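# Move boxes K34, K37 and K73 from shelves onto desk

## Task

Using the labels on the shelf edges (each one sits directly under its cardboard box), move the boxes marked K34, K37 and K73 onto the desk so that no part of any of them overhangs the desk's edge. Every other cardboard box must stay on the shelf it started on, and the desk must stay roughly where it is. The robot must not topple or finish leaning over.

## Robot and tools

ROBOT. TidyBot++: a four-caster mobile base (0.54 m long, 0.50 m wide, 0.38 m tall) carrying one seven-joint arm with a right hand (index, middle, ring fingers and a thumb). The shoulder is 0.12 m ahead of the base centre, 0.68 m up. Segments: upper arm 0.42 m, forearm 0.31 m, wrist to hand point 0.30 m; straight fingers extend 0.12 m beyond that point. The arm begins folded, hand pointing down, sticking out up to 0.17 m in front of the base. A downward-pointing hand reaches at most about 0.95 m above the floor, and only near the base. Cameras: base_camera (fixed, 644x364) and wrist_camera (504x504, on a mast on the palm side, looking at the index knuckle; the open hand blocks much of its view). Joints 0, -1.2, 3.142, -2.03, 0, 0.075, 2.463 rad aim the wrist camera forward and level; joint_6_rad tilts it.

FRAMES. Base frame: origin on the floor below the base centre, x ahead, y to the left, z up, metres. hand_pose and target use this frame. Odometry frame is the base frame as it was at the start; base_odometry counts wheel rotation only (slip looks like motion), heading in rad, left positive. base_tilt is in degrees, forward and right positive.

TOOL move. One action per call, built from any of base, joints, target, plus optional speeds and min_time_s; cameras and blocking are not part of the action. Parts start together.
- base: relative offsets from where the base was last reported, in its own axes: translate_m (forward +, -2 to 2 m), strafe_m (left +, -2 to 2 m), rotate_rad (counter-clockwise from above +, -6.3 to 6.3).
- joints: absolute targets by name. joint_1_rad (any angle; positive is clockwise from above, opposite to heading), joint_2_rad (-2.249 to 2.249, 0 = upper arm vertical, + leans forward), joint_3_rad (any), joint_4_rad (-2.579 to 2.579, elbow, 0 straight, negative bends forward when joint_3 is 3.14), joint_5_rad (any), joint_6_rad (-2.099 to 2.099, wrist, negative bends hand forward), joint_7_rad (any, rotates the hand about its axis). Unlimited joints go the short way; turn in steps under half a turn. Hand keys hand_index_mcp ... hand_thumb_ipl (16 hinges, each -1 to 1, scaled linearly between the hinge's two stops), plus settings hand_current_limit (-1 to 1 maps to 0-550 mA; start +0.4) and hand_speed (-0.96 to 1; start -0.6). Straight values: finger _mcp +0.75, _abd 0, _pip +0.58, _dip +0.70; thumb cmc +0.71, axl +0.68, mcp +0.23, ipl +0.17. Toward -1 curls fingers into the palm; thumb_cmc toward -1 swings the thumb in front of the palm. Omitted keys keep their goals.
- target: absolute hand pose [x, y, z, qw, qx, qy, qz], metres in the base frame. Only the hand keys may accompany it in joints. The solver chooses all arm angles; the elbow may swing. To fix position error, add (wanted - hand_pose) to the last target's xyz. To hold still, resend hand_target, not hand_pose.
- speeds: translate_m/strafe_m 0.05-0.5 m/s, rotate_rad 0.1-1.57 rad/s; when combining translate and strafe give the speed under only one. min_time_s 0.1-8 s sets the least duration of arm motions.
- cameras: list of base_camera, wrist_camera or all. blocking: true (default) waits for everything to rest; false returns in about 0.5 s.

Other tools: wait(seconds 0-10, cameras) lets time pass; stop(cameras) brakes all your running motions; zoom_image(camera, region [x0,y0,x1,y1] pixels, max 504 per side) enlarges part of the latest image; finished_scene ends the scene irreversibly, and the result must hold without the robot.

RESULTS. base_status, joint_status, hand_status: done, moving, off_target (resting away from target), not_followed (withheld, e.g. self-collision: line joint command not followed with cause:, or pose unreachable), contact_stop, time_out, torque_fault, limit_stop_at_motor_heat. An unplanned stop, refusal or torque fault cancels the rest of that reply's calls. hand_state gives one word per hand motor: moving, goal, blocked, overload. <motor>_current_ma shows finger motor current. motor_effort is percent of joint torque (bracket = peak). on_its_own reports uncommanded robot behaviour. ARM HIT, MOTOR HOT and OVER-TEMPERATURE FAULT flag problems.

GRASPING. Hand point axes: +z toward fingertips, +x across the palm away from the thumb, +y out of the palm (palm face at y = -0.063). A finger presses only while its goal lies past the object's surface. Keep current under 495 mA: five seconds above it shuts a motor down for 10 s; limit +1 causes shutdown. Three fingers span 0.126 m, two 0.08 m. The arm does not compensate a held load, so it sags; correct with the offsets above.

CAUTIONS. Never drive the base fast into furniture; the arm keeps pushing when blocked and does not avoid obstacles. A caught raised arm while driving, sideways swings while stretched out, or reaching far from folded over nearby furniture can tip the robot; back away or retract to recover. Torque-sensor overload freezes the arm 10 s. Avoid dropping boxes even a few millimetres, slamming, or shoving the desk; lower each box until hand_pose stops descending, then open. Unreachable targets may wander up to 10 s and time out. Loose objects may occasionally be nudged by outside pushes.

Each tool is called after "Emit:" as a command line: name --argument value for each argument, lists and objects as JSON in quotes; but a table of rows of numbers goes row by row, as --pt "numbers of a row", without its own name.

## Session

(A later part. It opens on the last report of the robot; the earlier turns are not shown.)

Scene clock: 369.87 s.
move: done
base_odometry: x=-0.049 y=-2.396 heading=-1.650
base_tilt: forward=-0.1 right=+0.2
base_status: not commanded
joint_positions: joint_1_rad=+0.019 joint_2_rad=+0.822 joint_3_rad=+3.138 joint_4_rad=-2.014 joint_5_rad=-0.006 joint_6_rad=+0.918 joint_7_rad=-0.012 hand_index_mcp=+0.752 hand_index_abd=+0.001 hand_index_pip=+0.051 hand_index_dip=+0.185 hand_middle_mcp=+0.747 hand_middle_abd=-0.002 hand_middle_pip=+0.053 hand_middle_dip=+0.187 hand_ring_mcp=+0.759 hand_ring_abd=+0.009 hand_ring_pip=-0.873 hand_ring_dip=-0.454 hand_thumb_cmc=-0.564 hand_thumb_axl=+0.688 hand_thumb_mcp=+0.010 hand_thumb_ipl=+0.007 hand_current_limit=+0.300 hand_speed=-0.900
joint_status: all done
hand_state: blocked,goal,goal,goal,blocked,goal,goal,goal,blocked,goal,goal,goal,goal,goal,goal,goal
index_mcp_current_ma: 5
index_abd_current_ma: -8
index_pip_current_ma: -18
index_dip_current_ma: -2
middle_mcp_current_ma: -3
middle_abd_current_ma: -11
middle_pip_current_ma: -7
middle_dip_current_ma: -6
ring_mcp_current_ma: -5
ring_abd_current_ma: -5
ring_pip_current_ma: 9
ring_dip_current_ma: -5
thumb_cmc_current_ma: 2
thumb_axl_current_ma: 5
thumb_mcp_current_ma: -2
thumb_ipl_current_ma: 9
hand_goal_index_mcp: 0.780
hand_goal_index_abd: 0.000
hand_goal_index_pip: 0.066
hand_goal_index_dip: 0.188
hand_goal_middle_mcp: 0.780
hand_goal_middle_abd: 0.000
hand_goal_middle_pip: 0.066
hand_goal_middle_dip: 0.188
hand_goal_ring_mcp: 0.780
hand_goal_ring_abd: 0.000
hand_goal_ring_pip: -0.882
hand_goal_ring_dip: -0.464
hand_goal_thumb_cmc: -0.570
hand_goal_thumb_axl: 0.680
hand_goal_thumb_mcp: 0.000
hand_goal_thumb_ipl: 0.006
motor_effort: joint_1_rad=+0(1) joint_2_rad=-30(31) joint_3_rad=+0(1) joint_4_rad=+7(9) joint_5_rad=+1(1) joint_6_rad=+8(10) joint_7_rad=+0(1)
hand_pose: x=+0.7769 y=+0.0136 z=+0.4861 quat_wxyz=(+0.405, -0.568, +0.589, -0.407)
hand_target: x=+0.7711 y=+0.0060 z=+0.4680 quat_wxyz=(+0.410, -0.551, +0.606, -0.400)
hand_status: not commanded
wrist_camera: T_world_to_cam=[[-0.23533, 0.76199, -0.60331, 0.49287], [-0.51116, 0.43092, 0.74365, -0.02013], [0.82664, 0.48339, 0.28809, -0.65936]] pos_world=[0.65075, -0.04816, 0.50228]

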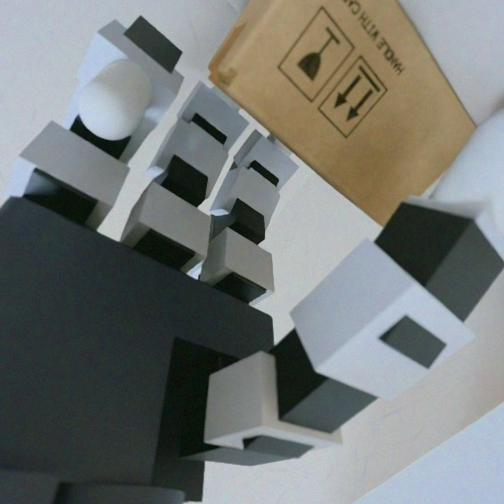

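Emit:
zoom_image --camera "wrist_camera" --region '[190, 0, 430, 240]'

Scaled by 2.100.

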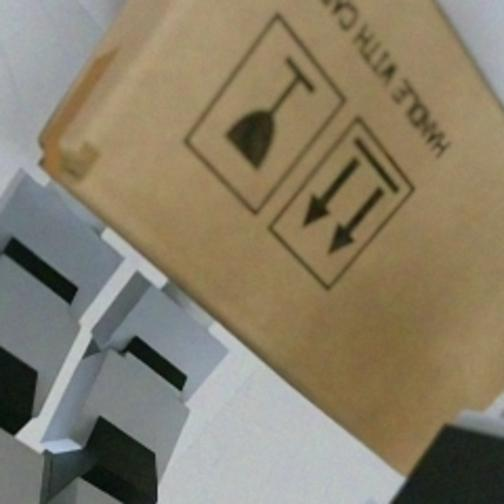

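Emit:
move --joints '{"hand_index_mcp": 0.60, "hand_middle_mcp": 0.60, "hand_index_pip": -0.17, "hand_middle_pip": -0.17, "hand_index_dip": 0.03, "hand_middle_dip": 0.03, "hand_thumb_mcp": -0.24, "hand_thumb_ipl": 0.05}' --cameras '["wrist_camera"]'

Scene clock: 372.27 s.
move: off_target
base_odometry: x=-0.049 y=-2.396 heading=-1.650
base_tilt: forward=-0.1 right=+0.2
base_status: not commanded
joint_positions: joint_1_rad=+0.019 joint_2_rad=+0.822 joint_3_rad=+3.138 joint_4_rad=-2.014 joint_5_rad=-0.006 joint_6_rad=+0.919 joint_7_rad=-0.012 hand_index_mcp=+0.585 hand_index_abd=+0.001 hand_index_pip=-0.121 hand_index_dip=+0.049 hand_middle_mcp=+0.585 hand_middle_abd=-0.003 hand_middle_pip=-0.119 hand_middle_dip=+0.050 hand_ring_mcp=+0.759 hand_ring_abd=+0.009 hand_ring_pip=-0.873 hand_ring_dip=-0.454 hand_thumb_cmc=-0.563 hand_thumb_axl=+0.691 hand_thumb_mcp=-0.141 hand_thumb_ipl=+0.056 hand_current_limit=+0.300 hand_speed=-0.900
joint_status: hand_index_pip off_target (ended at -0.121, target -0.170); hand_middle_pip off_target (ended at -0.119, target -0.170); hand_middle_dip off_target (ended at +0.050, target +0.030); hand_thumb_mcp off_target (ended at -0.141, target -0.240); the others done
hand_state: goal,goal,blocked,goal,goal,goal,blocked,blocked,blocked,goal,goal,goal,goal,goal,blocked,goal
index_mcp_current_ma: 15
index_abd_current_ma: -10
index_pip_current_ma: 12
index_dip_current_ma: -5
middle_mcp_current_ma: -3
middle_abd_current_ma: 3
middle_pip_current_ma: -13
middle_dip_current_ma: 8
ring_mcp_current_ma: 8
ring_abd_current_ma: 8
ring_pip_current_ma: 3
ring_dip_current_ma: -1
thumb_cmc_current_ma: 11
thumb_axl_current_ma: 0
thumb_mcp_current_ma: 19
thumb_ipl_current_ma: 9
hand_goal_index_mcp: 0.600
hand_goal_index_abd: 0.000
hand_goal_index_pip: -0.170
hand_goal_index_dip: 0.030
hand_goal_middle_mcp: 0.600
hand_goal_middle_abd: 0.000
hand_goal_middle_pip: -0.170
hand_goal_middle_dip: 0.030
hand_goal_ring_mcp: 0.780
hand_goal_ring_abd: 0.000
hand_goal_ring_pip: -0.882
hand_goal_ring_dip: -0.464
hand_goal_thumb_cmc: -0.570
hand_goal_thumb_axl: 0.680
hand_goal_thumb_mcp: -0.240
hand_goal_thumb_ipl: 0.050
motor_effort: joint_1_rad=+0(1) joint_2_rad=-29(30) joint_3_rad=+0(1) joint_4_rad=+7(7) joint_5_rad=+1(1) joint_6_rad=+8(9) joint_7_rad=+0(1)
hand_pose: x=+0.7771 y=+0.0136 z=+0.4863 quat_wxyz=(+0.405, -0.568, +0.589, -0.407)
hand_target: x=+0.7711 y=+0.0060 z=+0.4680 quat_wxyz=(+0.410, -0.551, +0.606, -0.400)
hand_status: not commanded
wrist_camera: T_world_to_cam=[[-0.23472, 0.76196, -0.60359, 0.4927], [-0.5119, 0.43098, 0.74311, -0.0194], [0.82636, 0.4834, 0.28889, -0.65969]] pos_world=[0.65085, -0.04816, 0.50238]

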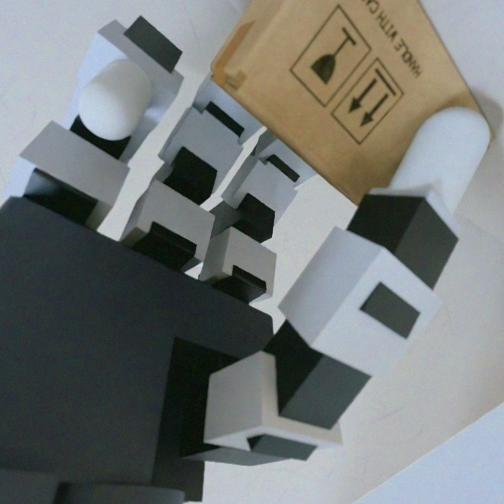

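Contact matches expectation exactly. Tighten.

Emit:
move --joints '{"hand_index_mcp": 0.54, "hand_middle_mcp": 0.54, "hand_index_pip": -0.24, "hand_middle_pip": -0.24, "hand_index_dip": -0.02, "hand_middle_dip": -0.02, "hand_thumb_mcp": -0.36, "hand_thumb_ipl": 0.0}'

Emit:
move --joints '{"hand_index_mcp": 0.44, "hand_middle_mcp": 0.44, "hand_index_pip": -0.38, "hand_middle_pip": -0.38, "hand_index_dip": -0.12, "hand_middle_dip": -0.12, "hand_thumb_mcp": -0.6, "hand_thumb_ipl": -0.08}' --cameras '["wrist_camera"]'

Scene clock: 373.33 s.
move: off_target
base_odometry: x=-0.049 y=-2.396 heading=-1.650
base_tilt: forward=-0.1 right=+0.2
base_status: not commanded
joint_positions: joint_1_rad=+0.019 joint_2_rad=+0.822 joint_3_rad=+3.138 joint_4_rad=-2.014 joint_5_rad=-0.006 joint_6_rad=+0.919 joint_7_rad=-0.012 hand_index_mcp=+0.586 hand_index_abd=-0.006 hand_index_pip=-0.123 hand_index_dip=+0.045 hand_middle_mcp=+0.585 hand_middle_abd=-0.003 hand_middle_pip=-0.126 hand_middle_dip=+0.042 hand_ring_mcp=+0.759 hand_ring_abd=+0.009 hand_ring_pip=-0.873 hand_ring_dip=-0.454 hand_thumb_cmc=-0.558 hand_thumb_axl=+0.691 hand_thumb_mcp=-0.141 hand_thumb_ipl=+0.057 hand_current_limit=+0.300 hand_speed=-0.900
joint_status: hand_index_mcp off_target (ended at +0.586, target +0.540); hand_index_pip off_target (ended at -0.123, target -0.240); hand_index_dip off_target (ended at +0.045, target -0.020); hand_middle_mcp off_target (ended at +0.585, target +0.540); hand_middle_pip off_target (ended at -0.126, target -0.240); hand_middle_dip off_target (ended at +0.042, target -0.020); hand_thumb_mcp off_target (ended at -0.141, target -0.360); hand_thumb_ipl off_target (ended at +0.057, target +0.000)
hand_state: blocked,goal,blocked,blocked,blocked,goal,blocked,blocked,blocked,goal,goal,goal,goal,goal,blocked,blocked
index_mcp_current_ma: 15
index_abd_current_ma: -4
index_pip_current_ma: 20
index_dip_current_ma: 8
middle_mcp_current_ma: -9
middle_abd_current_ma: 0
middle_pip_current_ma: 4
middle_dip_current_ma: 8
ring_mcp_current_ma: 4
ring_abd_current_ma: -2
ring_pip_current_ma: -1
ring_dip_current_ma: -1
thumb_cmc_current_ma: 0
thumb_axl_current_ma: 0
thumb_mcp_current_ma: 75
thumb_ipl_current_ma: 11
hand_goal_index_mcp: 0.540
hand_goal_index_abd: 0.000
hand_goal_index_pip: -0.240
hand_goal_index_dip: -0.020
hand_goal_middle_mcp: 0.540
hand_goal_middle_abd: 0.000
hand_goal_middle_pip: -0.240
hand_goal_middle_dip: -0.020
hand_goal_ring_mcp: 0.780
hand_goal_ring_abd: 0.000
hand_goal_ring_pip: -0.882
hand_goal_ring_dip: -0.464
hand_goal_thumb_cmc: -0.570
hand_goal_thumb_axl: 0.680
hand_goal_thumb_mcp: -0.360
hand_goal_thumb_ipl: 0.000
motor_effort: joint_1_rad=+0(0) joint_2_rad=-29(30) joint_3_rad=+0(1) joint_4_rad=+7(7) joint_5_rad=+0(1) joint_6_rad=+9(9) joint_7_rad=+0(1)
hand_pose: x=+0.7771 y=+0.0136 z=+0.4864 quat_wxyz=(+0.406, -0.568, +0.589, -0.407)
hand_target: x=+0.7711 y=+0.0060 z=+0.4680 quat_wxyz=(+0.410, -0.551, +0.606, -0.400)
hand_status: not commanded
pictures: none

Scene clock: 374.53 s.
move: off_target
base_odometry: x=-0.049 y=-2.396 heading=-1.650
base_tilt: forward=-0.1 right=+0.2
base_status: not commanded
joint_positions: joint_1_rad=+0.019 joint_2_rad=+0.822 joint_3_rad=+3.138 joint_4_rad=-2.014 joint_5_rad=-0.006 joint_6_rad=+0.920 joint_7_rad=-0.012 hand_index_mcp=+0.588 hand_index_abd=-0.006 hand_index_pip=-0.122 hand_index_dip=+0.012 hand_middle_mcp=+0.586 hand_middle_abd=-0.003 hand_middle_pip=-0.128 hand_middle_dip=+0.006 hand_ring_mcp=+0.759 hand_ring_abd=+0.009 hand_ring_pip=-0.873 hand_ring_dip=-0.454 hand_thumb_cmc=-0.553 hand_thumb_axl=+0.691 hand_thumb_mcp=-0.139 hand_thumb_ipl=+0.058 hand_current_limit=+0.300 hand_speed=-0.900
joint_status: hand_index_mcp off_target (ended at +0.588, target +0.440); hand_index_pip off_target (ended at -0.122, target -0.380); hand_index_dip off_target (ended at +0.012, target -0.120); hand_middle_mcp off_target (ended at +0.586, target +0.440); hand_middle_pip off_target (ended at -0.128, target -0.380); hand_middle_dip off_target (ended at +0.006, target -0.120); hand_thumb_mcp off_target (ended at -0.139, target -0.600); hand_thumb_ipl off_target (ended at +0.058, target -0.080)
hand_state: blocked,goal,blocked,blocked,blocked,goal,blocked,blocked,blocked,goal,goal,goal,goal,goal,blocked,blocked
index_mcp_current_ma: 46
index_abd_current_ma: -3
index_pip_current_ma: 71
index_dip_current_ma: 12
middle_mcp_current_ma: 22
middle_abd_current_ma: 3
middle_pip_current_ma: 52
middle_dip_current_ma: 14
ring_mcp_current_ma: -3
ring_abd_current_ma: 2
ring_pip_current_ma: 11
ring_dip_current_ma: 12
thumb_cmc_current_ma: 2
thumb_axl_current_ma: 2
thumb_mcp_current_ma: 288
thumb_ipl_current_ma: 40
hand_goal_index_mcp: 0.440
hand_goal_index_abd: 0.000
hand_goal_index_pip: -0.380
hand_goal_index_dip: -0.120
hand_goal_middle_mcp: 0.440
hand_goal_middle_abd: 0.000
hand_goal_middle_pip: -0.380
hand_goal_middle_dip: -0.120
hand_goal_ring_mcp: 0.780
hand_goal_ring_abd: 0.000
hand_goal_ring_pip: -0.882
hand_goal_ring_dip: -0.464
hand_goal_thumb_cmc: -0.570
hand_goal_thumb_axl: 0.680
hand_goal_thumb_mcp: -0.600
hand_goal_thumb_ipl: -0.080
motor_effort: joint_1_rad=+0(1) joint_2_rad=-30(30) joint_3_rad=-1(1) joint_4_rad=+7(7) joint_5_rad=+0(1) joint_6_rad=+8(9) joint_7_rad=+1(1)
hand_pose: x=+0.7773 y=+0.0135 z=+0.4866 quat_wxyz=(+0.406, -0.568, +0.589, -0.407)
hand_target: x=+0.7711 y=+0.0060 z=+0.4680 quat_wxyz=(+0.410, -0.551, +0.606, -0.400)
hand_status: not commanded
wrist_camera: T_world_to_cam=[[-0.23404, 0.76195, -0.60387, 0.4925], [-0.5127, 0.431, 0.74254, -0.01856], [0.82605, 0.48339, 0.28978, -0.66013]] pos_world=[0.65105, -0.04816, 0.50248]

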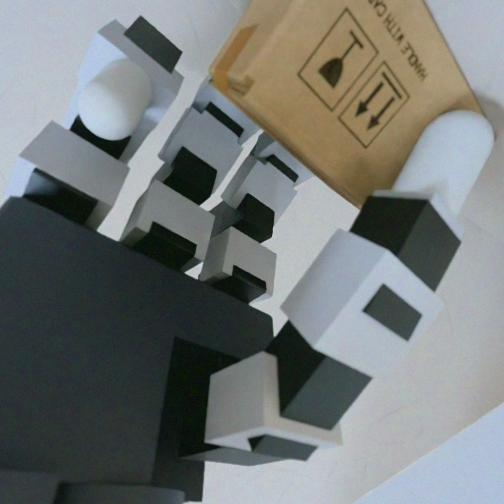

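Emit:
move --joints '{"joint_1_rad": 0.035, "joint_2_rad": 0.63, "joint_4_rad": -1.98, "joint_6_rad": 0.72}' --min_time_s 2.5 --cameras '["wrist_camera"]'

Scene clock: 377.60 s.
move: done
base_odometry: x=-0.049 y=-2.396 heading=-1.650
base_tilt: forward=-0.1 right=+0.2
base_status: not commanded
joint_positions: joint_1_rad=+0.019 joint_2_rad=+0.645 joint_3_rad=+3.138 joint_4_rad=-2.006 joint_5_rad=-0.006 joint_6_rad=+0.779 joint_7_rad=-0.012 hand_index_mcp=+0.590 hand_index_abd=-0.013 hand_index_pip=-0.122 hand_index_dip=+0.013 hand_middle_mcp=+0.586 hand_middle_abd=-0.003 hand_middle_pip=-0.171 hand_middle_dip=-0.012 hand_ring_mcp=+0.759 hand_ring_abd=+0.009 hand_ring_pip=-0.873 hand_ring_dip=-0.454 hand_thumb_cmc=-0.524 hand_thumb_axl=+0.710 hand_thumb_mcp=-0.138 hand_thumb_ipl=+0.059 hand_current_limit=+0.300 hand_speed=-0.900
joint_status: all done
hand_state: blocked,goal,blocked,blocked,blocked,goal,blocked,blocked,blocked,goal,goal,goal,blocked,blocked,blocked,blocked
index_mcp_current_ma: 36
index_abd_current_ma: -5
index_pip_current_ma: 62
index_dip_current_ma: 34
middle_mcp_current_ma: 25
middle_abd_current_ma: 0
middle_pip_current_ma: 45
middle_dip_current_ma: 13
ring_mcp_current_ma: -3
ring_abd_current_ma: 0
ring_pip_current_ma: 8
ring_dip_current_ma: 1
thumb_cmc_current_ma: 5
thumb_axl_current_ma: 7
thumb_mcp_current_ma: 287
thumb_ipl_current_ma: 32
hand_goal_index_mcp: 0.440
hand_goal_index_abd: 0.000
hand_goal_index_pip: -0.380
hand_goal_index_dip: -0.120
hand_goal_middle_mcp: 0.440
hand_goal_middle_abd: 0.000
hand_goal_middle_pip: -0.380
hand_goal_middle_dip: -0.120
hand_goal_ring_mcp: 0.780
hand_goal_ring_abd: 0.000
hand_goal_ring_pip: -0.882
hand_goal_ring_dip: -0.464
hand_goal_thumb_cmc: -0.570
hand_goal_thumb_axl: 0.680
hand_goal_thumb_mcp: -0.600
hand_goal_thumb_ipl: -0.080
on_its_own: hand_middle_pip moved -0.043 toward your old target -0.380
motor_effort: joint_1_rad=+0(2) joint_2_rad=-29(32) joint_3_rad=+0(1) joint_4_rad=+10(11) joint_5_rad=+1(1) joint_6_rad=+10(11) joint_7_rad=+0(1)
hand_pose: x=+0.7831 y=+0.0137 z=+0.5704 quat_wxyz=(+0.419, -0.559, +0.580, -0.420)
hand_target: x=+0.7869 y=+0.0055 z=+0.5769 quat_wxyz=(+0.419, -0.545, +0.600, -0.409)
hand_status: not commanded
wrist_camera: T_world_to_cam=[[-0.2078, 0.7615, -0.61395, 0.52964], [-0.54514, 0.43098, 0.71908, -0.03911], [0.81218, 0.48411, 0.32556, -0.69882]] pos_world=[0.65631, -0.04816, 0.58081]

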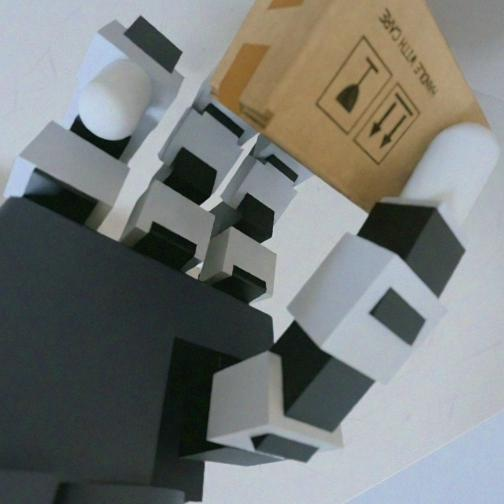

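Emit:
wait --seconds 1 --cameras '["wrist_camera"]'

Emit:
zoom_image --camera "wrist_camera" --region '[190, 0, 504, 240]'

Scene clock: 378.93 s.
base_odometry: x=-0.049 y=-2.396 heading=-1.650
base_tilt: forward=-0.1 right=+0.2
base_status: not commanded
joint_positions: joint_1_rad=+0.019 joint_2_rad=+0.645 joint_3_rad=+3.138 joint_4_rad=-2.006 joint_5_rad=-0.006 joint_6_rad=+0.778 joint_7_rad=-0.012 hand_index_mcp=+0.590 hand_index_abd=-0.013 hand_index_pip=-0.122 hand_index_dip=+0.013 hand_middle_mcp=+0.586 hand_middle_abd=-0.003 hand_middle_pip=-0.171 hand_middle_dip=-0.012 hand_ring_mcp=+0.759 hand_ring_abd=+0.009 hand_ring_pip=-0.873 hand_ring_dip=-0.454 hand_thumb_cmc=-0.524 hand_thumb_axl=+0.710 hand_thumb_mcp=-0.138 hand_thumb_ipl=+0.059 hand_current_limit=+0.300 hand_speed=-0.900
joint_status: all done
hand_state: blocked,goal,blocked,blocked,blocked,goal,blocked,blocked,blocked,goal,goal,goal,blocked,blocked,blocked,blocked
index_mcp_current_ma: 34
index_abd_current_ma: 2
index_pip_current_ma: 71
index_dip_current_ma: 14
middle_mcp_current_ma: 16
middle_abd_current_ma: -5
middle_pip_current_ma: 31
middle_dip_current_ma: 19
ring_mcp_current_ma: 7
ring_abd_current_ma: 1
ring_pip_current_ma: 8
ring_dip_current_ma: -4
thumb_cmc_current_ma: 8
thumb_axl_current_ma: -3
thumb_mcp_current_ma: 288
thumb_ipl_current_ma: 36
hand_goal_index_mcp: 0.440
hand_goal_index_abd: 0.000
hand_goal_index_pip: -0.380
hand_goal_index_dip: -0.120
hand_goal_middle_mcp: 0.440
hand_goal_middle_abd: 0.000
hand_goal_middle_pip: -0.380
hand_goal_middle_dip: -0.120
hand_goal_ring_mcp: 0.780
hand_goal_ring_abd: 0.000
hand_goal_ring_pip: -0.882
hand_goal_ring_dip: -0.464
hand_goal_thumb_cmc: -0.570
hand_goal_thumb_axl: 0.680
hand_goal_thumb_mcp: -0.600
hand_goal_thumb_ipl: -0.080
motor_effort: joint_1_rad=+0(2) joint_2_rad=-29(32) joint_3_rad=+0(1) joint_4_rad=+10(11) joint_5_rad=+0(1) joint_6_rad=+9(11) joint_7_rad=+0(1)
hand_pose: x=+0.7830 y=+0.0137 z=+0.5704 quat_wxyz=(+0.419, -0.559, +0.580, -0.420)
hand_target: x=+0.7869 y=+0.0055 z=+0.5769 quat_wxyz=(+0.419, -0.545, +0.600, -0.409)
hand_status: not commanded
wait: 1.00 s; at rest from the start
wrist_camera: T_world_to_cam=[[-0.20803, 0.7615, -0.61388, 0.52973], [-0.54488, 0.43099, 0.71927, -0.03944], [0.8123, 0.48412, 0.32527, -0.69864]] pos_world=[0.65621, -0.04816, 0.58081]

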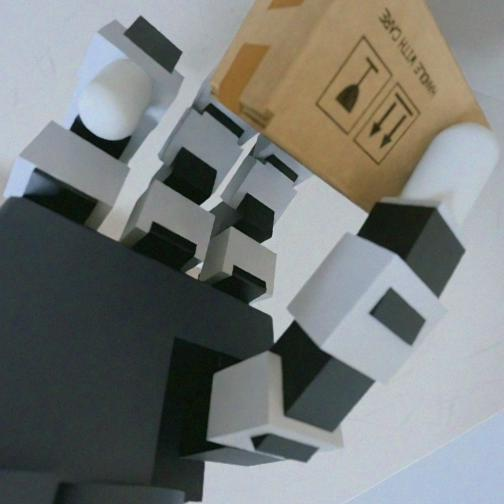

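Scaled by 1.605.

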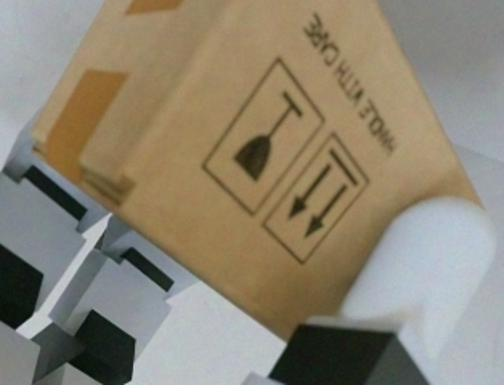

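Emit:
move --base '{"translate_m": -0.45}' --speeds '{"translate_m": 0.25}' --cameras '["wrist_camera"]'

Scene clock: 383.17 s.
move: done
base_odometry: x=-0.013 y=-1.947 heading=-1.650
base_tilt: forward=-0.1 right=+0.2
base_status: done
joint_positions: joint_1_rad=+0.021 joint_2_rad=+0.641 joint_3_rad=+3.138 joint_4_rad=-2.000 joint_5_rad=-0.006 joint_6_rad=+0.775 joint_7_rad=-0.012 hand_index_mcp=+0.591 hand_index_abd=-0.015 hand_index_pip=-0.122 hand_index_dip=+0.012 hand_middle_mcp=+0.586 hand_middle_abd=-0.003 hand_middle_pip=-0.176 hand_middle_dip=-0.013 hand_ring_mcp=+0.758 hand_ring_abd=+0.009 hand_ring_pip=-0.873 hand_ring_dip=-0.454 hand_thumb_cmc=-0.522 hand_thumb_axl=+0.712 hand_thumb_mcp=-0.138 hand_thumb_ipl=+0.059 hand_current_limit=+0.300 hand_speed=-0.900
joint_status: not commanded
hand_state: blocked,goal,blocked,blocked,blocked,goal,blocked,blocked,blocked,goal,goal,goal,blocked,blocked,blocked,blocked
index_mcp_current_ma: 33
index_abd_current_ma: -11
index_pip_current_ma: 71
index_dip_current_ma: 15
middle_mcp_current_ma: 24
middle_abd_current_ma: 2
middle_pip_current_ma: 37
middle_dip_current_ma: 17
ring_mcp_current_ma: 2
ring_abd_current_ma: 6
ring_pip_current_ma: 13
ring_dip_current_ma: -6
thumb_cmc_current_ma: 3
thumb_axl_current_ma: 7
thumb_mcp_current_ma: 290
thumb_ipl_current_ma: 37
hand_goal_index_mcp: 0.440
hand_goal_index_abd: 0.000
hand_goal_index_pip: -0.380
hand_goal_index_dip: -0.120
hand_goal_middle_mcp: 0.440
hand_goal_middle_abd: 0.000
hand_goal_middle_pip: -0.380
hand_goal_middle_dip: -0.120
hand_goal_ring_mcp: 0.780
hand_goal_ring_abd: 0.000
hand_goal_ring_pip: -0.882
hand_goal_ring_dip: -0.464
hand_goal_thumb_cmc: -0.570
hand_goal_thumb_axl: 0.680
hand_goal_thumb_mcp: -0.600
hand_goal_thumb_ipl: -0.080
motor_effort: joint_1_rad=+0(2) joint_2_rad=-29(31) joint_3_rad=+0(1) joint_4_rad=+10(12) joint_5_rad=+0(1) joint_6_rad=+9(10) joint_7_rad=+0(1)
hand_pose: x=+0.7856 y=+0.0129 z=+0.5745 quat_wxyz=(+0.420, -0.557, +0.579, -0.422)
hand_target: x=+0.7869 y=+0.0055 z=+0.5769 quat_wxyz=(+0.419, -0.545, +0.600, -0.409)
hand_status: not commanded
wrist_camera: T_world_to_cam=[[-0.20304, 0.76168, -0.61531, 0.53022], [-0.54915, 0.43169, 0.71559, -0.03513], [0.81068, 0.48319, 0.33063, -0.70353]] pos_world=[0.6587, -0.04876, 0.584]

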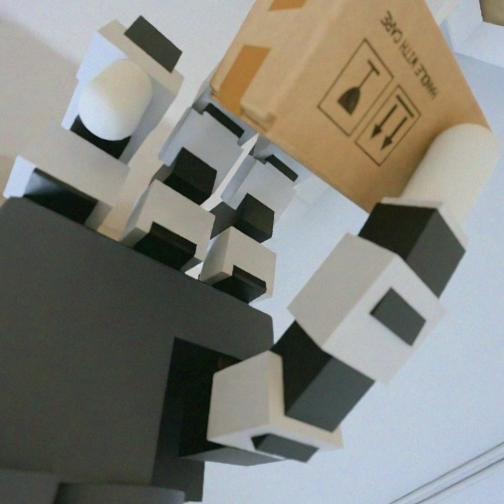

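Emit:
move --joints '{"joint_1_rad": 0.03, "joint_2_rad": 0.27, "joint_4_rad": -1.12, "joint_6_rad": -0.54, "joint_7_rad": -0.06}' --min_time_s 4 --cameras '["wrist_camera"]'

Emit:
move --base '{"translate_m": -1.14}' --speeds '{"translate_m": 0.3}' --cameras '["wrist_camera"]'

Scene clock: 388.17 s.
move: done
base_odometry: x=-0.013 y=-1.947 heading=-1.650
base_tilt: forward=-0.1 right=+0.2
base_status: not commanded
joint_positions: joint_1_rad=+0.021 joint_2_rad=+0.279 joint_3_rad=+3.138 joint_4_rad=-1.149 joint_5_rad=-0.006 joint_6_rad=-0.481 joint_7_rad=-0.012 hand_index_mcp=+0.591 hand_index_abd=-0.015 hand_index_pip=-0.122 hand_index_dip=+0.012 hand_middle_mcp=+0.586 hand_middle_abd=-0.003 hand_middle_pip=-0.176 hand_middle_dip=-0.013 hand_ring_mcp=+0.758 hand_ring_abd=+0.009 hand_ring_pip=-0.873 hand_ring_dip=-0.454 hand_thumb_cmc=-0.522 hand_thumb_axl=+0.712 hand_thumb_mcp=-0.138 hand_thumb_ipl=+0.059 hand_current_limit=+0.300 hand_speed=-0.900
joint_status: all done
hand_state: blocked,goal,blocked,blocked,blocked,goal,blocked,blocked,blocked,goal,goal,goal,blocked,blocked,blocked,blocked
index_mcp_current_ma: 36
index_abd_current_ma: -14
index_pip_current_ma: 63
index_dip_current_ma: 14
middle_mcp_current_ma: 24
middle_abd_current_ma: 1
middle_pip_current_ma: 38
middle_dip_current_ma: 22
ring_mcp_current_ma: -7
ring_abd_current_ma: 12
ring_pip_current_ma: 5
ring_dip_current_ma: -1
thumb_cmc_current_ma: 15
thumb_axl_current_ma: 4
thumb_mcp_current_ma: 297
thumb_ipl_current_ma: 39
hand_goal_index_mcp: 0.440
hand_goal_index_abd: 0.000
hand_goal_index_pip: -0.380
hand_goal_index_dip: -0.120
hand_goal_middle_mcp: 0.440
hand_goal_middle_abd: 0.000
hand_goal_middle_pip: -0.380
hand_goal_middle_dip: -0.120
hand_goal_ring_mcp: 0.780
hand_goal_ring_abd: 0.000
hand_goal_ring_pip: -0.882
hand_goal_ring_dip: -0.464
hand_goal_thumb_cmc: -0.570
hand_goal_thumb_axl: 0.680
hand_goal_thumb_mcp: -0.600
hand_goal_thumb_ipl: -0.080
motor_effort: joint_1_rad=+0(2) joint_2_rad=-26(32) joint_3_rad=+0(0) joint_4_rad=+17(18) joint_5_rad=+0(1) joint_6_rad=+9(11) joint_7_rad=+0(1)
hand_pose: x=+0.8025 y=+0.0145 z=+0.9509 quat_wxyz=(+0.409, -0.568, +0.586, -0.407)
hand_target: x=+0.7939 y=+0.0086 z=+0.9597 quat_wxyz=(+0.408, -0.554, +0.607, -0.397)
hand_status: not commanded
wrist_camera: T_world_to_cam=[[-0.2347, 0.76168, -0.60395, 0.77874], [-0.52015, 0.42647, 0.73998, -0.34231], [0.82119, 0.48782, 0.2961, -0.81812]] pos_world=[0.67655, -0.04807, 0.96586]

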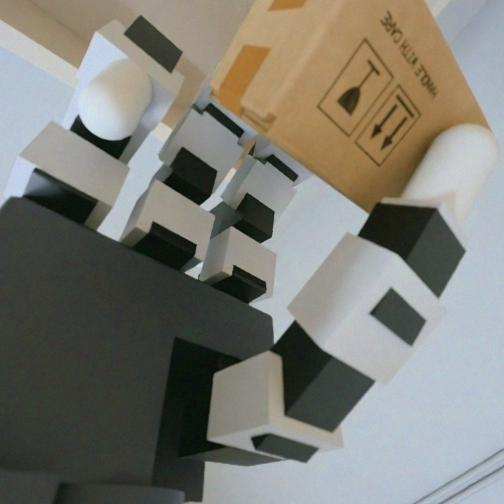

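Scene clock: 392.93 s.
move: done
base_odometry: x=+0.077 y=-0.811 heading=-1.650
base_tilt: forward=-0.1 right=+0.2
base_status: done
joint_positions: joint_1_rad=+0.021 joint_2_rad=+0.272 joint_3_rad=+3.138 joint_4_rad=-1.149 joint_5_rad=-0.006 joint_6_rad=-0.485 joint_7_rad=-0.012 hand_index_mcp=+0.591 hand_index_abd=-0.016 hand_index_pip=-0.122 hand_index_dip=+0.013 hand_middle_mcp=+0.586 hand_middle_abd=-0.003 hand_middle_pip=-0.176 hand_middle_dip=-0.014 hand_ring_mcp=+0.758 hand_ring_abd=+0.009 hand_ring_pip=-0.873 hand_ring_dip=-0.454 hand_thumb_cmc=-0.522 hand_thumb_axl=+0.712 hand_thumb_mcp=-0.138 hand_thumb_ipl=+0.059 hand_current_limit=+0.300 hand_speed=-0.900
joint_status: not commanded
hand_state: blocked,goal,blocked,blocked,blocked,goal,blocked,blocked,blocked,goal,goal,goal,blocked,blocked,blocked,blocked
index_mcp_current_ma: 42
index_abd_current_ma: -7
index_pip_current_ma: 80
index_dip_current_ma: 24
middle_mcp_current_ma: 23
middle_abd_current_ma: 2
middle_pip_current_ma: 42
middle_dip_current_ma: 18
ring_mcp_current_ma: -9
ring_abd_current_ma: 5
ring_pip_current_ma: 0
ring_dip_current_ma: -15
thumb_cmc_current_ma: 11
thumb_axl_current_ma: -3
thumb_mcp_current_ma: 291
thumb_ipl_current_ma: 42
hand_goal_index_mcp: 0.440
hand_goal_index_abd: 0.000
hand_goal_index_pip: -0.380
hand_goal_index_dip: -0.120
hand_goal_middle_mcp: 0.440
hand_goal_middle_abd: 0.000
hand_goal_middle_pip: -0.380
hand_goal_middle_dip: -0.120
hand_goal_ring_mcp: 0.780
hand_goal_ring_abd: 0.000
hand_goal_ring_pip: -0.882
hand_goal_ring_dip: -0.464
hand_goal_thumb_cmc: -0.570
hand_goal_thumb_axl: 0.680
hand_goal_thumb_mcp: -0.600
hand_goal_thumb_ipl: -0.080
motor_effort: joint_1_rad=+0(1) joint_2_rad=-26(30) joint_3_rad=+0(1) joint_4_rad=+17(18) joint_5_rad=+1(1) joint_6_rad=+9(10) joint_7_rad=+0(1)
hand_pose: x=+0.8001 y=+0.0145 z=+0.9550 quat_wxyz=(+0.411, -0.567, +0.586, -0.409)
hand_target: x=+0.7939 y=+0.0086 z=+0.9597 quat_wxyz=(+0.408, -0.554, +0.607, -0.397)
hand_status: not commanded
wrist_camera: T_world_to_cam=[[-0.23223, 0.76165, -0.60494, 0.77954], [-0.52312, 0.42653, 0.73784, -0.34224], [0.82, 0.48781, 0.29938, -0.81956]] pos_world=[0.67405, -0.04797, 0.96946]

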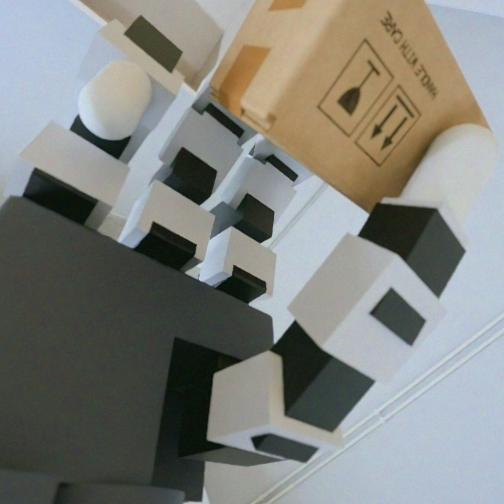

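Emit:
move --base '{"rotate_rad": 2.775}' --speeds '{"rotate_rad": 0.7}' --cameras '["base_camera", "wrist_camera"]'

Scene clock: 407.37 s.
move: done
base_odometry: x=+0.077 y=-0.811 heading=+1.125
base_tilt: forward=-0.1 right=+0.2
base_status: done
joint_positions: joint_1_rad=+0.024 joint_2_rad=+0.272 joint_3_rad=+3.139 joint_4_rad=-1.149 joint_5_rad=-0.006 joint_6_rad=-0.485 joint_7_rad=-0.012 hand_index_mcp=+0.591 hand_index_abd=-0.017 hand_index_pip=-0.122 hand_index_dip=+0.013 hand_middle_mcp=+0.586 hand_middle_abd=-0.002 hand_middle_pip=-0.182 hand_middle_dip=-0.017 hand_ring_mcp=+0.758 hand_ring_abd=+0.009 hand_ring_pip=-0.873 hand_ring_dip=-0.454 hand_thumb_cmc=-0.517 hand_thumb_axl=+0.714 hand_thumb_mcp=-0.138 hand_thumb_ipl=+0.059 hand_current_limit=+0.300 hand_speed=-0.900
joint_status: not commanded
hand_state: blocked,goal,blocked,blocked,blocked,goal,blocked,blocked,blocked,goal,goal,goal,blocked,blocked,blocked,blocked
index_mcp_current_ma: 45
index_abd_current_ma: -14
index_pip_current_ma: 68
index_dip_current_ma: 26
middle_mcp_current_ma: 18
middle_abd_current_ma: -9
middle_pip_current_ma: 38
middle_dip_current_ma: 7
ring_mcp_current_ma: 5
ring_abd_current_ma: 1
ring_pip_current_ma: 7
ring_dip_current_ma: -5
thumb_cmc_current_ma: 1
thumb_axl_current_ma: 3
thumb_mcp_current_ma: 289
thumb_ipl_current_ma: 43
hand_goal_index_mcp: 0.440
hand_goal_index_abd: 0.000
hand_goal_index_pip: -0.380
hand_goal_index_dip: -0.120
hand_goal_middle_mcp: 0.440
hand_goal_middle_abd: 0.000
hand_goal_middle_pip: -0.380
hand_goal_middle_dip: -0.120
hand_goal_ring_mcp: 0.780
hand_goal_ring_abd: 0.000
hand_goal_ring_pip: -0.882
hand_goal_ring_dip: -0.464
hand_goal_thumb_cmc: -0.570
hand_goal_thumb_axl: 0.680
hand_goal_thumb_mcp: -0.600
hand_goal_thumb_ipl: -0.080
motor_effort: joint_1_rad=+0(4) joint_2_rad=-26(27) joint_3_rad=+0(3) joint_4_rad=+17(17) joint_5_rad=+0(1) joint_6_rad=+9(10) joint_7_rad=+0(1)
hand_pose: x=+0.8001 y=+0.0115 z=+0.9550 quat_wxyz=(+0.410, -0.566, +0.587, -0.410)
hand_target: x=+0.7939 y=+0.0086 z=+0.9597 quat_wxyz=(+0.408, -0.554, +0.607, -0.397)
hand_status: not commanded
wrist_camera: T_world_to_cam=[[-0.22869, 0.76264, -0.60505, 0.77915], [-0.52108, 0.42909, 0.73781, -0.34249], [0.8223, 0.484, 0.29927, -0.8198]] pos_world=[0.67384, -0.05046, 0.96946]

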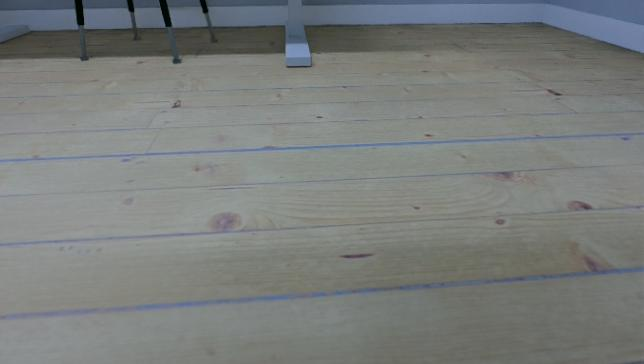

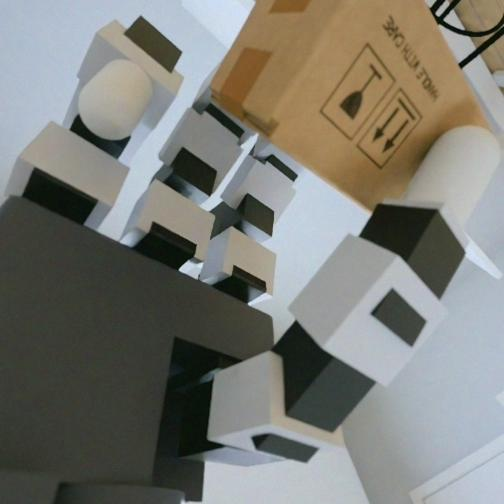

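Emit:
move --base '{"translate_m": -0.052, "strafe_m": 0.123}' --speeds '{"translate_m": 0.2}' --joints '{"joint_1_rad": -0.64}' --min_time_s 2.5 --cameras '["base_camera", "wrist_camera"]'

Emit:
move --base '{"translate_m": 0.55}' --speeds '{"translate_m": 0.25}' --cameras '["base_camera", "wrist_camera"]'

Scene clock: 412.07 s.
move: done
base_odometry: x=-0.057 y=-0.805 heading=+1.125
base_tilt: forward=-0.1 right=+0.2
base_status: done
joint_positions: joint_1_rad=-0.626 joint_2_rad=+0.272 joint_3_rad=+3.140 joint_4_rad=-1.149 joint_5_rad=-0.006 joint_6_rad=-0.485 joint_7_rad=-0.012 hand_index_mcp=+0.591 hand_index_abd=-0.019 hand_index_pip=-0.122 hand_index_dip=+0.013 hand_middle_mcp=+0.586 hand_middle_abd=-0.003 hand_middle_pip=-0.182 hand_middle_dip=-0.017 hand_ring_mcp=+0.758 hand_ring_abd=+0.009 hand_ring_pip=-0.873 hand_ring_dip=-0.454 hand_thumb_cmc=-0.517 hand_thumb_axl=+0.714 hand_thumb_mcp=-0.138 hand_thumb_ipl=+0.059 hand_current_limit=+0.300 hand_speed=-0.900
joint_status: all done
hand_state: blocked,goal,blocked,blocked,blocked,goal,blocked,blocked,blocked,goal,goal,goal,blocked,blocked,blocked,blocked
index_mcp_current_ma: 37
index_abd_current_ma: -15
index_pip_current_ma: 74
index_dip_current_ma: 14
middle_mcp_current_ma: 15
middle_abd_current_ma: 0
middle_pip_current_ma: 31
middle_dip_current_ma: 18
ring_mcp_current_ma: 2
ring_abd_current_ma: -2
ring_pip_current_ma: -2
ring_dip_current_ma: -4
thumb_cmc_current_ma: 8
thumb_axl_current_ma: 10
thumb_mcp_current_ma: 284
thumb_ipl_current_ma: 44
hand_goal_index_mcp: 0.440
hand_goal_index_abd: 0.000
hand_goal_index_pip: -0.380
hand_goal_index_dip: -0.120
hand_goal_middle_mcp: 0.440
hand_goal_middle_abd: 0.000
hand_goal_middle_pip: -0.380
hand_goal_middle_dip: -0.120
hand_goal_ring_mcp: 0.780
hand_goal_ring_abd: 0.000
hand_goal_ring_pip: -0.882
hand_goal_ring_dip: -0.464
hand_goal_thumb_cmc: -0.570
hand_goal_thumb_axl: 0.680
hand_goal_thumb_mcp: -0.600
hand_goal_thumb_ipl: -0.080
motor_effort: joint_1_rad=+0(5) joint_2_rad=-26(28) joint_3_rad=+0(3) joint_4_rad=+17(18) joint_5_rad=+0(1) joint_6_rad=+9(10) joint_7_rad=+0(1)
hand_pose: x=+0.6549 y=+0.4206 z=+0.9550 quat_wxyz=(+0.519, -0.723, +0.376, -0.258)
hand_target: x=+0.6426 y=+0.4259 z=+0.9597 quat_wxyz=(+0.516, -0.723, +0.391, -0.240)
hand_status: not commanded
wrist_camera: T_world_to_cam=[[-0.6428, 0.46955, -0.60525, 0.82857], [-0.67455, 0.02749, 0.73772, -0.32422], [0.36303, 0.88248, 0.29906, -0.765]] pos_world=[0.59162, 0.29495, 0.96946]

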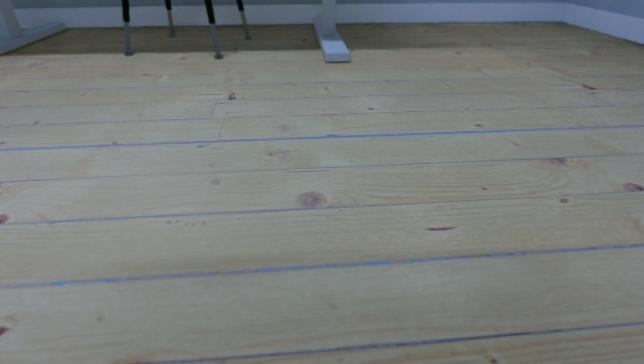

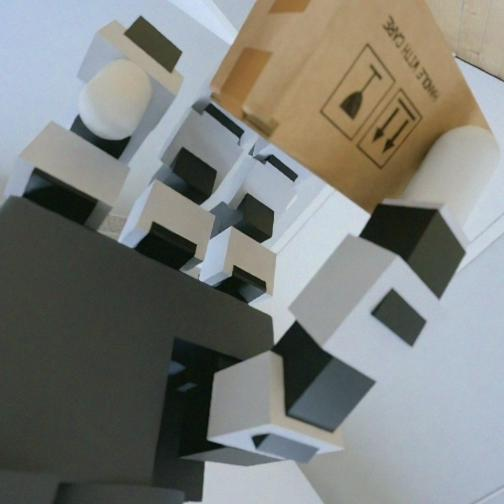

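Scene clock: 415.10 s.
move: done
base_odometry: x=+0.180 y=-0.308 heading=+1.126
base_tilt: forward=-0.1 right=+0.2
base_status: done
joint_positions: joint_1_rad=-0.626 joint_2_rad=+0.270 joint_3_rad=+3.140 joint_4_rad=-1.149 joint_5_rad=-0.006 joint_6_rad=-0.486 joint_7_rad=-0.012 hand_index_mcp=+0.591 hand_index_abd=-0.019 hand_index_pip=-0.122 hand_index_dip=+0.013 hand_middle_mcp=+0.586 hand_middle_abd=-0.003 hand_middle_pip=-0.182 hand_middle_dip=-0.017 hand_ring_mcp=+0.757 hand_ring_abd=+0.009 hand_ring_pip=-0.873 hand_ring_dip=-0.454 hand_thumb_cmc=-0.517 hand_thumb_axl=+0.714 hand_thumb_mcp=-0.138 hand_thumb_ipl=+0.059 hand_current_limit=+0.300 hand_speed=-0.900
joint_status: not commanded
hand_state: blocked,goal,blocked,blocked,blocked,goal,blocked,blocked,blocked,goal,goal,goal,blocked,blocked,blocked,blocked
index_mcp_current_ma: 30
index_abd_current_ma: -10
index_pip_current_ma: 75
index_dip_current_ma: 25
middle_mcp_current_ma: 25
middle_abd_current_ma: 2
middle_pip_current_ma: 28
middle_dip_current_ma: 8
ring_mcp_current_ma: 14
ring_abd_current_ma: 0
ring_pip_current_ma: 9
ring_dip_current_ma: 6
thumb_cmc_current_ma: 17
thumb_axl_current_ma: 6
thumb_mcp_current_ma: 290
thumb_ipl_current_ma: 43
hand_goal_index_mcp: 0.440
hand_goal_index_abd: 0.000
hand_goal_index_pip: -0.380
hand_goal_index_dip: -0.120
hand_goal_middle_mcp: 0.440
hand_goal_middle_abd: 0.000
hand_goal_middle_pip: -0.380
hand_goal_middle_dip: -0.120
hand_goal_ring_mcp: 0.780
hand_goal_ring_abd: 0.000
hand_goal_ring_pip: -0.882
hand_goal_ring_dip: -0.464
hand_goal_thumb_cmc: -0.570
hand_goal_thumb_axl: 0.680
hand_goal_thumb_mcp: -0.600
hand_goal_thumb_ipl: -0.080
motor_effort: joint_1_rad=+0(2) joint_2_rad=-25(29) joint_3_rad=+0(2) joint_4_rad=+17(18) joint_5_rad=+1(1) joint_6_rad=+8(10) joint_7_rad=+0(1)
hand_pose: x=+0.6539 y=+0.4207 z=+0.9563 quat_wxyz=(+0.519, -0.723, +0.376, -0.258)
hand_target: x=+0.6426 y=+0.4259 z=+0.9597 quat_wxyz=(+0.516, -0.723, +0.391, -0.240)
hand_status: not commanded
wrist_camera: T_world_to_cam=[[-0.64254, 0.46946, -0.6056, 0.82887], [-0.67539, 0.02632, 0.73699, -0.32409], [0.36193, 0.88256, 0.30015, -0.76543]] pos_world=[0.59072, 0.29495, 0.97056]

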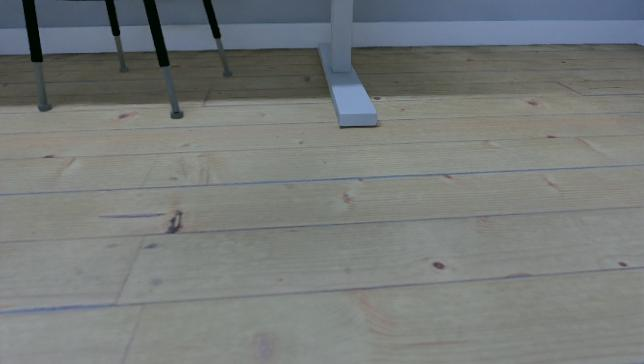

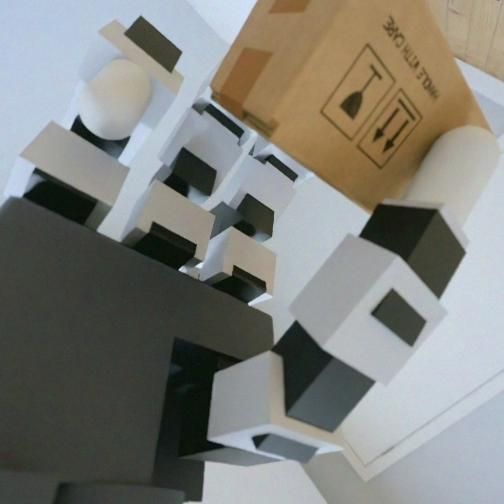

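Emit:
move --base '{"translate_m": 0.55}' --speeds '{"translate_m": 0.2}' --cameras '["base_camera", "wrist_camera"]'

Scene clock: 418.83 s.
move: done
base_odometry: x=+0.417 y=+0.189 heading=+1.126
base_tilt: forward=-0.1 right=+0.2
base_status: done
joint_positions: joint_1_rad=-0.628 joint_2_rad=+0.269 joint_3_rad=+3.140 joint_4_rad=-1.148 joint_5_rad=-0.006 joint_6_rad=-0.486 joint_7_rad=-0.012 hand_index_mcp=+0.591 hand_index_abd=-0.019 hand_index_pip=-0.122 hand_index_dip=+0.013 hand_middle_mcp=+0.586 hand_middle_abd=-0.003 hand_middle_pip=-0.183 hand_middle_dip=-0.017 hand_ring_mcp=+0.757 hand_ring_abd=+0.009 hand_ring_pip=-0.873 hand_ring_dip=-0.454 hand_thumb_cmc=-0.516 hand_thumb_axl=+0.714 hand_thumb_mcp=-0.138 hand_thumb_ipl=+0.059 hand_current_limit=+0.300 hand_speed=-0.900
joint_status: not commanded
hand_state: blocked,goal,blocked,blocked,blocked,goal,blocked,blocked,blocked,goal,goal,goal,blocked,blocked,blocked,blocked
index_mcp_current_ma: 26
index_abd_current_ma: -8
index_pip_current_ma: 67
index_dip_current_ma: 23
middle_mcp_current_ma: 24
middle_abd_current_ma: 2
middle_pip_current_ma: 32
middle_dip_current_ma: 17
ring_mcp_current_ma: -15
ring_abd_current_ma: -2
ring_pip_current_ma: 3
ring_dip_current_ma: 0
thumb_cmc_current_ma: 10
thumb_axl_current_ma: 14
thumb_mcp_current_ma: 297
thumb_ipl_current_ma: 40
hand_goal_index_mcp: 0.440
hand_goal_index_abd: 0.000
hand_goal_index_pip: -0.380
hand_goal_index_dip: -0.120
hand_goal_middle_mcp: 0.440
hand_goal_middle_abd: 0.000
hand_goal_middle_pip: -0.380
hand_goal_middle_dip: -0.120
hand_goal_ring_mcp: 0.780
hand_goal_ring_abd: 0.000
hand_goal_ring_pip: -0.882
hand_goal_ring_dip: -0.464
hand_goal_thumb_cmc: -0.570
hand_goal_thumb_axl: 0.680
hand_goal_thumb_mcp: -0.600
hand_goal_thumb_ipl: -0.080
motor_effort: joint_1_rad=+0(3) joint_2_rad=-26(28) joint_3_rad=+0(2) joint_4_rad=+17(18) joint_5_rad=+0(1) joint_6_rad=+9(10) joint_7_rad=+0(1)
hand_pose: x=+0.6530 y=+0.4211 z=+0.9573 quat_wxyz=(+0.520, -0.723, +0.375, -0.258)
hand_target: x=+0.6426 y=+0.4259 z=+0.9597 quat_wxyz=(+0.516, -0.723, +0.391, -0.240)
hand_status: not commanded
wrist_camera: T_world_to_cam=[[-0.64254, 0.46905, -0.60591, 0.82914], [-0.67623, 0.02476, 0.73628, -0.32365], [0.36035, 0.88282, 0.30127, -0.766]] pos_world=[0.58993, 0.29535, 0.97145]

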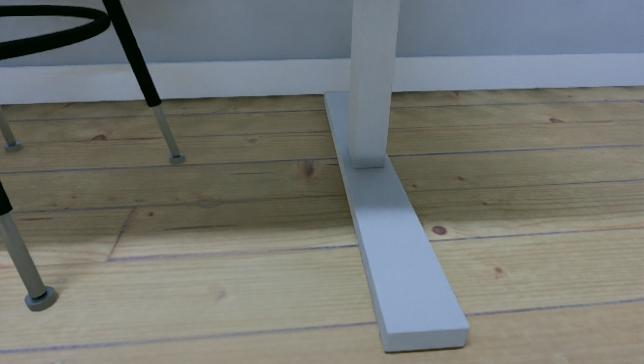

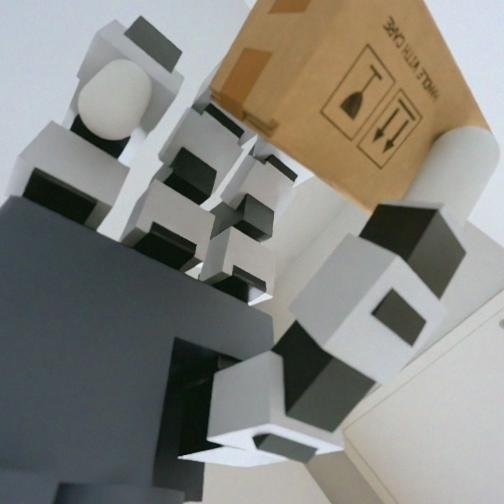

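Emit:
move --joints '{"joint_2_rad": 0.31, "joint_4_rad": -1.46, "joint_6_rad": -0.13}' --min_time_s 3 --cameras '["wrist_camera"]'

Emit:
move --joints '{"joint_2_rad": 0.317, "joint_4_rad": -1.48, "joint_6_rad": -0.103}' --min_time_s 1

Emit:
move --joints '{"joint_2_rad": 0.323, "joint_4_rad": -1.496, "joint_6_rad": -0.082}' --min_time_s 1 --cameras '["wrist_camera"]'

Scene clock: 422.70 s.
move: done
base_odometry: x=+0.417 y=+0.189 heading=+1.126
base_tilt: forward=-0.1 right=+0.2
base_status: not commanded
joint_positions: joint_1_rad=-0.628 joint_2_rad=+0.279 joint_3_rad=+3.140 joint_4_rad=-1.448 joint_5_rad=-0.006 joint_6_rad=-0.191 joint_7_rad=-0.012 hand_index_mcp=+0.591 hand_index_abd=-0.019 hand_index_pip=-0.122 hand_index_dip=+0.013 hand_middle_mcp=+0.586 hand_middle_abd=-0.003 hand_middle_pip=-0.183 hand_middle_dip=-0.017 hand_ring_mcp=+0.757 hand_ring_abd=+0.009 hand_ring_pip=-0.873 hand_ring_dip=-0.454 hand_thumb_cmc=-0.516 hand_thumb_axl=+0.714 hand_thumb_mcp=-0.138 hand_thumb_ipl=+0.059 hand_current_limit=+0.300 hand_speed=-0.900
joint_status: all done
hand_state: blocked,goal,blocked,blocked,blocked,goal,blocked,blocked,blocked,goal,goal,goal,blocked,blocked,blocked,blocked
index_mcp_current_ma: 48
index_abd_current_ma: -8
index_pip_current_ma: 76
index_dip_current_ma: 17
middle_mcp_current_ma: 25
middle_abd_current_ma: 7
middle_pip_current_ma: 46
middle_dip_current_ma: 7
ring_mcp_current_ma: 3
ring_abd_current_ma: 8
ring_pip_current_ma: 11
ring_dip_current_ma: -7
thumb_cmc_current_ma: 8
thumb_axl_current_ma: -4
thumb_mcp_current_ma: 290
thumb_ipl_current_ma: 34
hand_goal_index_mcp: 0.440
hand_goal_index_abd: 0.000
hand_goal_index_pip: -0.380
hand_goal_index_dip: -0.120
hand_goal_middle_mcp: 0.440
hand_goal_middle_abd: 0.000
hand_goal_middle_pip: -0.380
hand_goal_middle_dip: -0.120
hand_goal_ring_mcp: 0.780
hand_goal_ring_abd: 0.000
hand_goal_ring_pip: -0.882
hand_goal_ring_dip: -0.464
hand_goal_thumb_cmc: -0.570
hand_goal_thumb_axl: 0.680
hand_goal_thumb_mcp: -0.600
hand_goal_thumb_ipl: -0.080
motor_effort: joint_1_rad=+0(1) joint_2_rad=-26(27) joint_3_rad=+0(0) joint_4_rad=+17(19) joint_5_rad=+1(1) joint_6_rad=+8(10) joint_7_rad=+1(1)
hand_pose: x=+0.6544 y=+0.4217 z=+0.8556 quat_wxyz=(+0.515, -0.726, +0.377, -0.256)
hand_target: x=+0.6591 y=+0.4381 z=+0.8438 quat_wxyz=(+0.527, -0.716, +0.387, -0.245)
hand_status: not commanded
wrist_camera: T_world_to_cam=[[-0.64869, 0.46507, -0.60242, 0.77092], [-0.6677, 0.03207, 0.74374, -0.2629], [0.36521, 0.8847, 0.28972, -0.73048]] pos_world=[0.59133, 0.29616, 0.87158]

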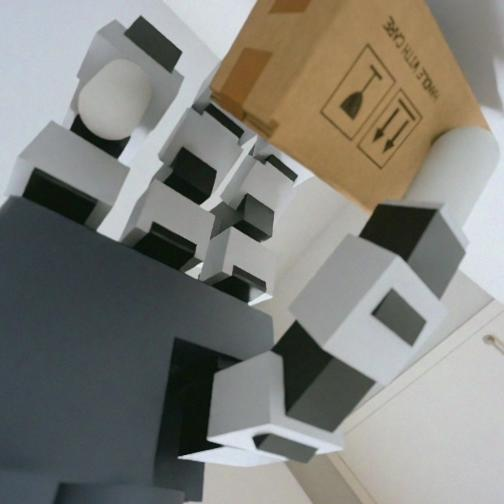

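Scene clock: 424.00 s.
move: done
base_odometry: x=+0.417 y=+0.189 heading=+1.126
base_tilt: forward=-0.1 right=+0.2
base_status: not commanded
joint_positions: joint_1_rad=-0.628 joint_2_rad=+0.283 joint_3_rad=+3.140 joint_4_rad=-1.466 joint_5_rad=-0.006 joint_6_rad=-0.164 joint_7_rad=-0.012 hand_index_mcp=+0.591 hand_index_abd=-0.019 hand_index_pip=-0.122 hand_index_dip=+0.013 hand_middle_mcp=+0.586 hand_middle_abd=-0.003 hand_middle_pip=-0.183 hand_middle_dip=-0.017 hand_ring_mcp=+0.757 hand_ring_abd=+0.009 hand_ring_pip=-0.873 hand_ring_dip=-0.454 hand_thumb_cmc=-0.516 hand_thumb_axl=+0.714 hand_thumb_mcp=-0.138 hand_thumb_ipl=+0.059 hand_current_limit=+0.300 hand_speed=-0.900
joint_status: all done
hand_state: blocked,goal,blocked,blocked,blocked,goal,blocked,blocked,blocked,goal,goal,goal,blocked,blocked,blocked,blocked
index_mcp_current_ma: 28
index_abd_current_ma: -12
index_pip_current_ma: 63
index_dip_current_ma: 23
middle_mcp_current_ma: 25
middle_abd_current_ma: 2
middle_pip_current_ma: 32
middle_dip_current_ma: 14
ring_mcp_current_ma: -12
ring_abd_current_ma: -3
ring_pip_current_ma: 11
ring_dip_current_ma: -2
thumb_cmc_current_ma: 11
thumb_axl_current_ma: 3
thumb_mcp_current_ma: 286
thumb_ipl_current_ma: 40
hand_goal_index_mcp: 0.440
hand_goal_index_abd: 0.000
hand_goal_index_pip: -0.380
hand_goal_index_dip: -0.120
hand_goal_middle_mcp: 0.440
hand_goal_middle_abd: 0.000
hand_goal_middle_pip: -0.380
hand_goal_middle_dip: -0.120
hand_goal_ring_mcp: 0.780
hand_goal_ring_abd: 0.000
hand_goal_ring_pip: -0.882
hand_goal_ring_dip: -0.464
hand_goal_thumb_cmc: -0.570
hand_goal_thumb_axl: 0.680
hand_goal_thumb_mcp: -0.600
hand_goal_thumb_ipl: -0.080
motor_effort: joint_1_rad=+0(1) joint_2_rad=-26(27) joint_3_rad=+0(0) joint_4_rad=+17(18) joint_5_rad=+0(1) joint_6_rad=+8(10) joint_7_rad=+0(1)
hand_pose: x=+0.6556 y=+0.4225 z=+0.8489 quat_wxyz=(+0.516, -0.725, +0.377, -0.256)
hand_target: x=+0.6599 y=+0.4387 z=+0.8346 quat_wxyz=(+0.527, -0.716, +0.387, -0.245)
hand_status: not commanded
pictures: none

Scene clock: 425.30 s.
move: done
base_odometry: x=+0.417 y=+0.189 heading=+1.126
base_tilt: forward=-0.1 right=+0.2
base_status: not commanded
joint_positions: joint_1_rad=-0.628 joint_2_rad=+0.285 joint_3_rad=+3.140 joint_4_rad=-1.478 joint_5_rad=-0.006 joint_6_rad=-0.141 joint_7_rad=-0.012 hand_index_mcp=+0.591 hand_index_abd=-0.019 hand_index_pip=-0.122 hand_index_dip=+0.012 hand_middle_mcp=+0.586 hand_middle_abd=-0.003 hand_middle_pip=-0.183 hand_middle_dip=-0.017 hand_ring_mcp=+0.757 hand_ring_abd=+0.009 hand_ring_pip=-0.873 hand_ring_dip=-0.454 hand_thumb_cmc=-0.516 hand_thumb_axl=+0.714 hand_thumb_mcp=-0.138 hand_thumb_ipl=+0.058 hand_current_limit=+0.300 hand_speed=-0.900
joint_status: all done
hand_state: blocked,goal,blocked,blocked,blocked,goal,blocked,blocked,blocked,goal,goal,goal,blocked,blocked,blocked,blocked
index_mcp_current_ma: 38
index_abd_current_ma: -3
index_pip_current_ma: 64
index_dip_current_ma: 27
middle_mcp_current_ma: 26
middle_abd_current_ma: -9
middle_pip_current_ma: 27
middle_dip_current_ma: 13
ring_mcp_current_ma: -1
ring_abd_current_ma: 2
ring_pip_current_ma: 12
ring_dip_current_ma: -6
thumb_cmc_current_ma: 5
thumb_axl_current_ma: 2
thumb_mcp_current_ma: 303
thumb_ipl_current_ma: 32
hand_goal_index_mcp: 0.440
hand_goal_index_abd: 0.000
hand_goal_index_pip: -0.380
hand_goal_index_dip: -0.120
hand_goal_middle_mcp: 0.440
hand_goal_middle_abd: 0.000
hand_goal_middle_pip: -0.380
hand_goal_middle_dip: -0.120
hand_goal_ring_mcp: 0.780
hand_goal_ring_abd: 0.000
hand_goal_ring_pip: -0.882
hand_goal_ring_dip: -0.464
hand_goal_thumb_cmc: -0.570
hand_goal_thumb_axl: 0.680
hand_goal_thumb_mcp: -0.600
hand_goal_thumb_ipl: -0.080
motor_effort: joint_1_rad=+0(1) joint_2_rad=-25(27) joint_3_rad=+0(1) joint_4_rad=+17(18) joint_5_rad=+1(1) joint_6_rad=+9(10) joint_7_rad=+0(1)
hand_pose: x=+0.6568 y=+0.4234 z=+0.8469 quat_wxyz=(+0.519, -0.723, +0.376, -0.258)
hand_target: x=+0.6603 y=+0.4390 z=+0.8268 quat_wxyz=(+0.527, -0.716, +0.387, -0.245)
hand_status: not commanded
wrist_camera: T_world_to_cam=[[-0.64209, 0.46996, -0.60569, 0.76287], [-0.67565, 0.02642, 0.73675, -0.24124], [0.36224, 0.88229, 0.30056, -0.73648]] pos_world=[0.59362, 0.29765, 0.86116]

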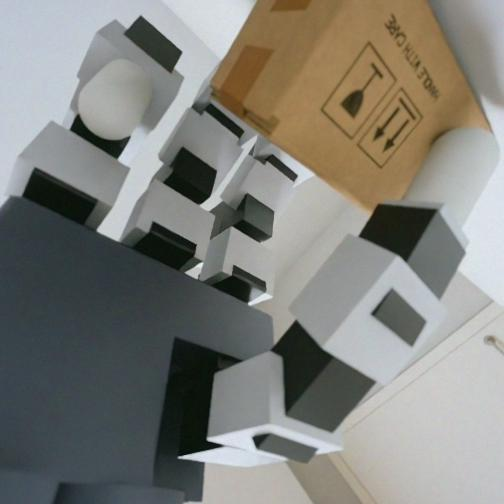

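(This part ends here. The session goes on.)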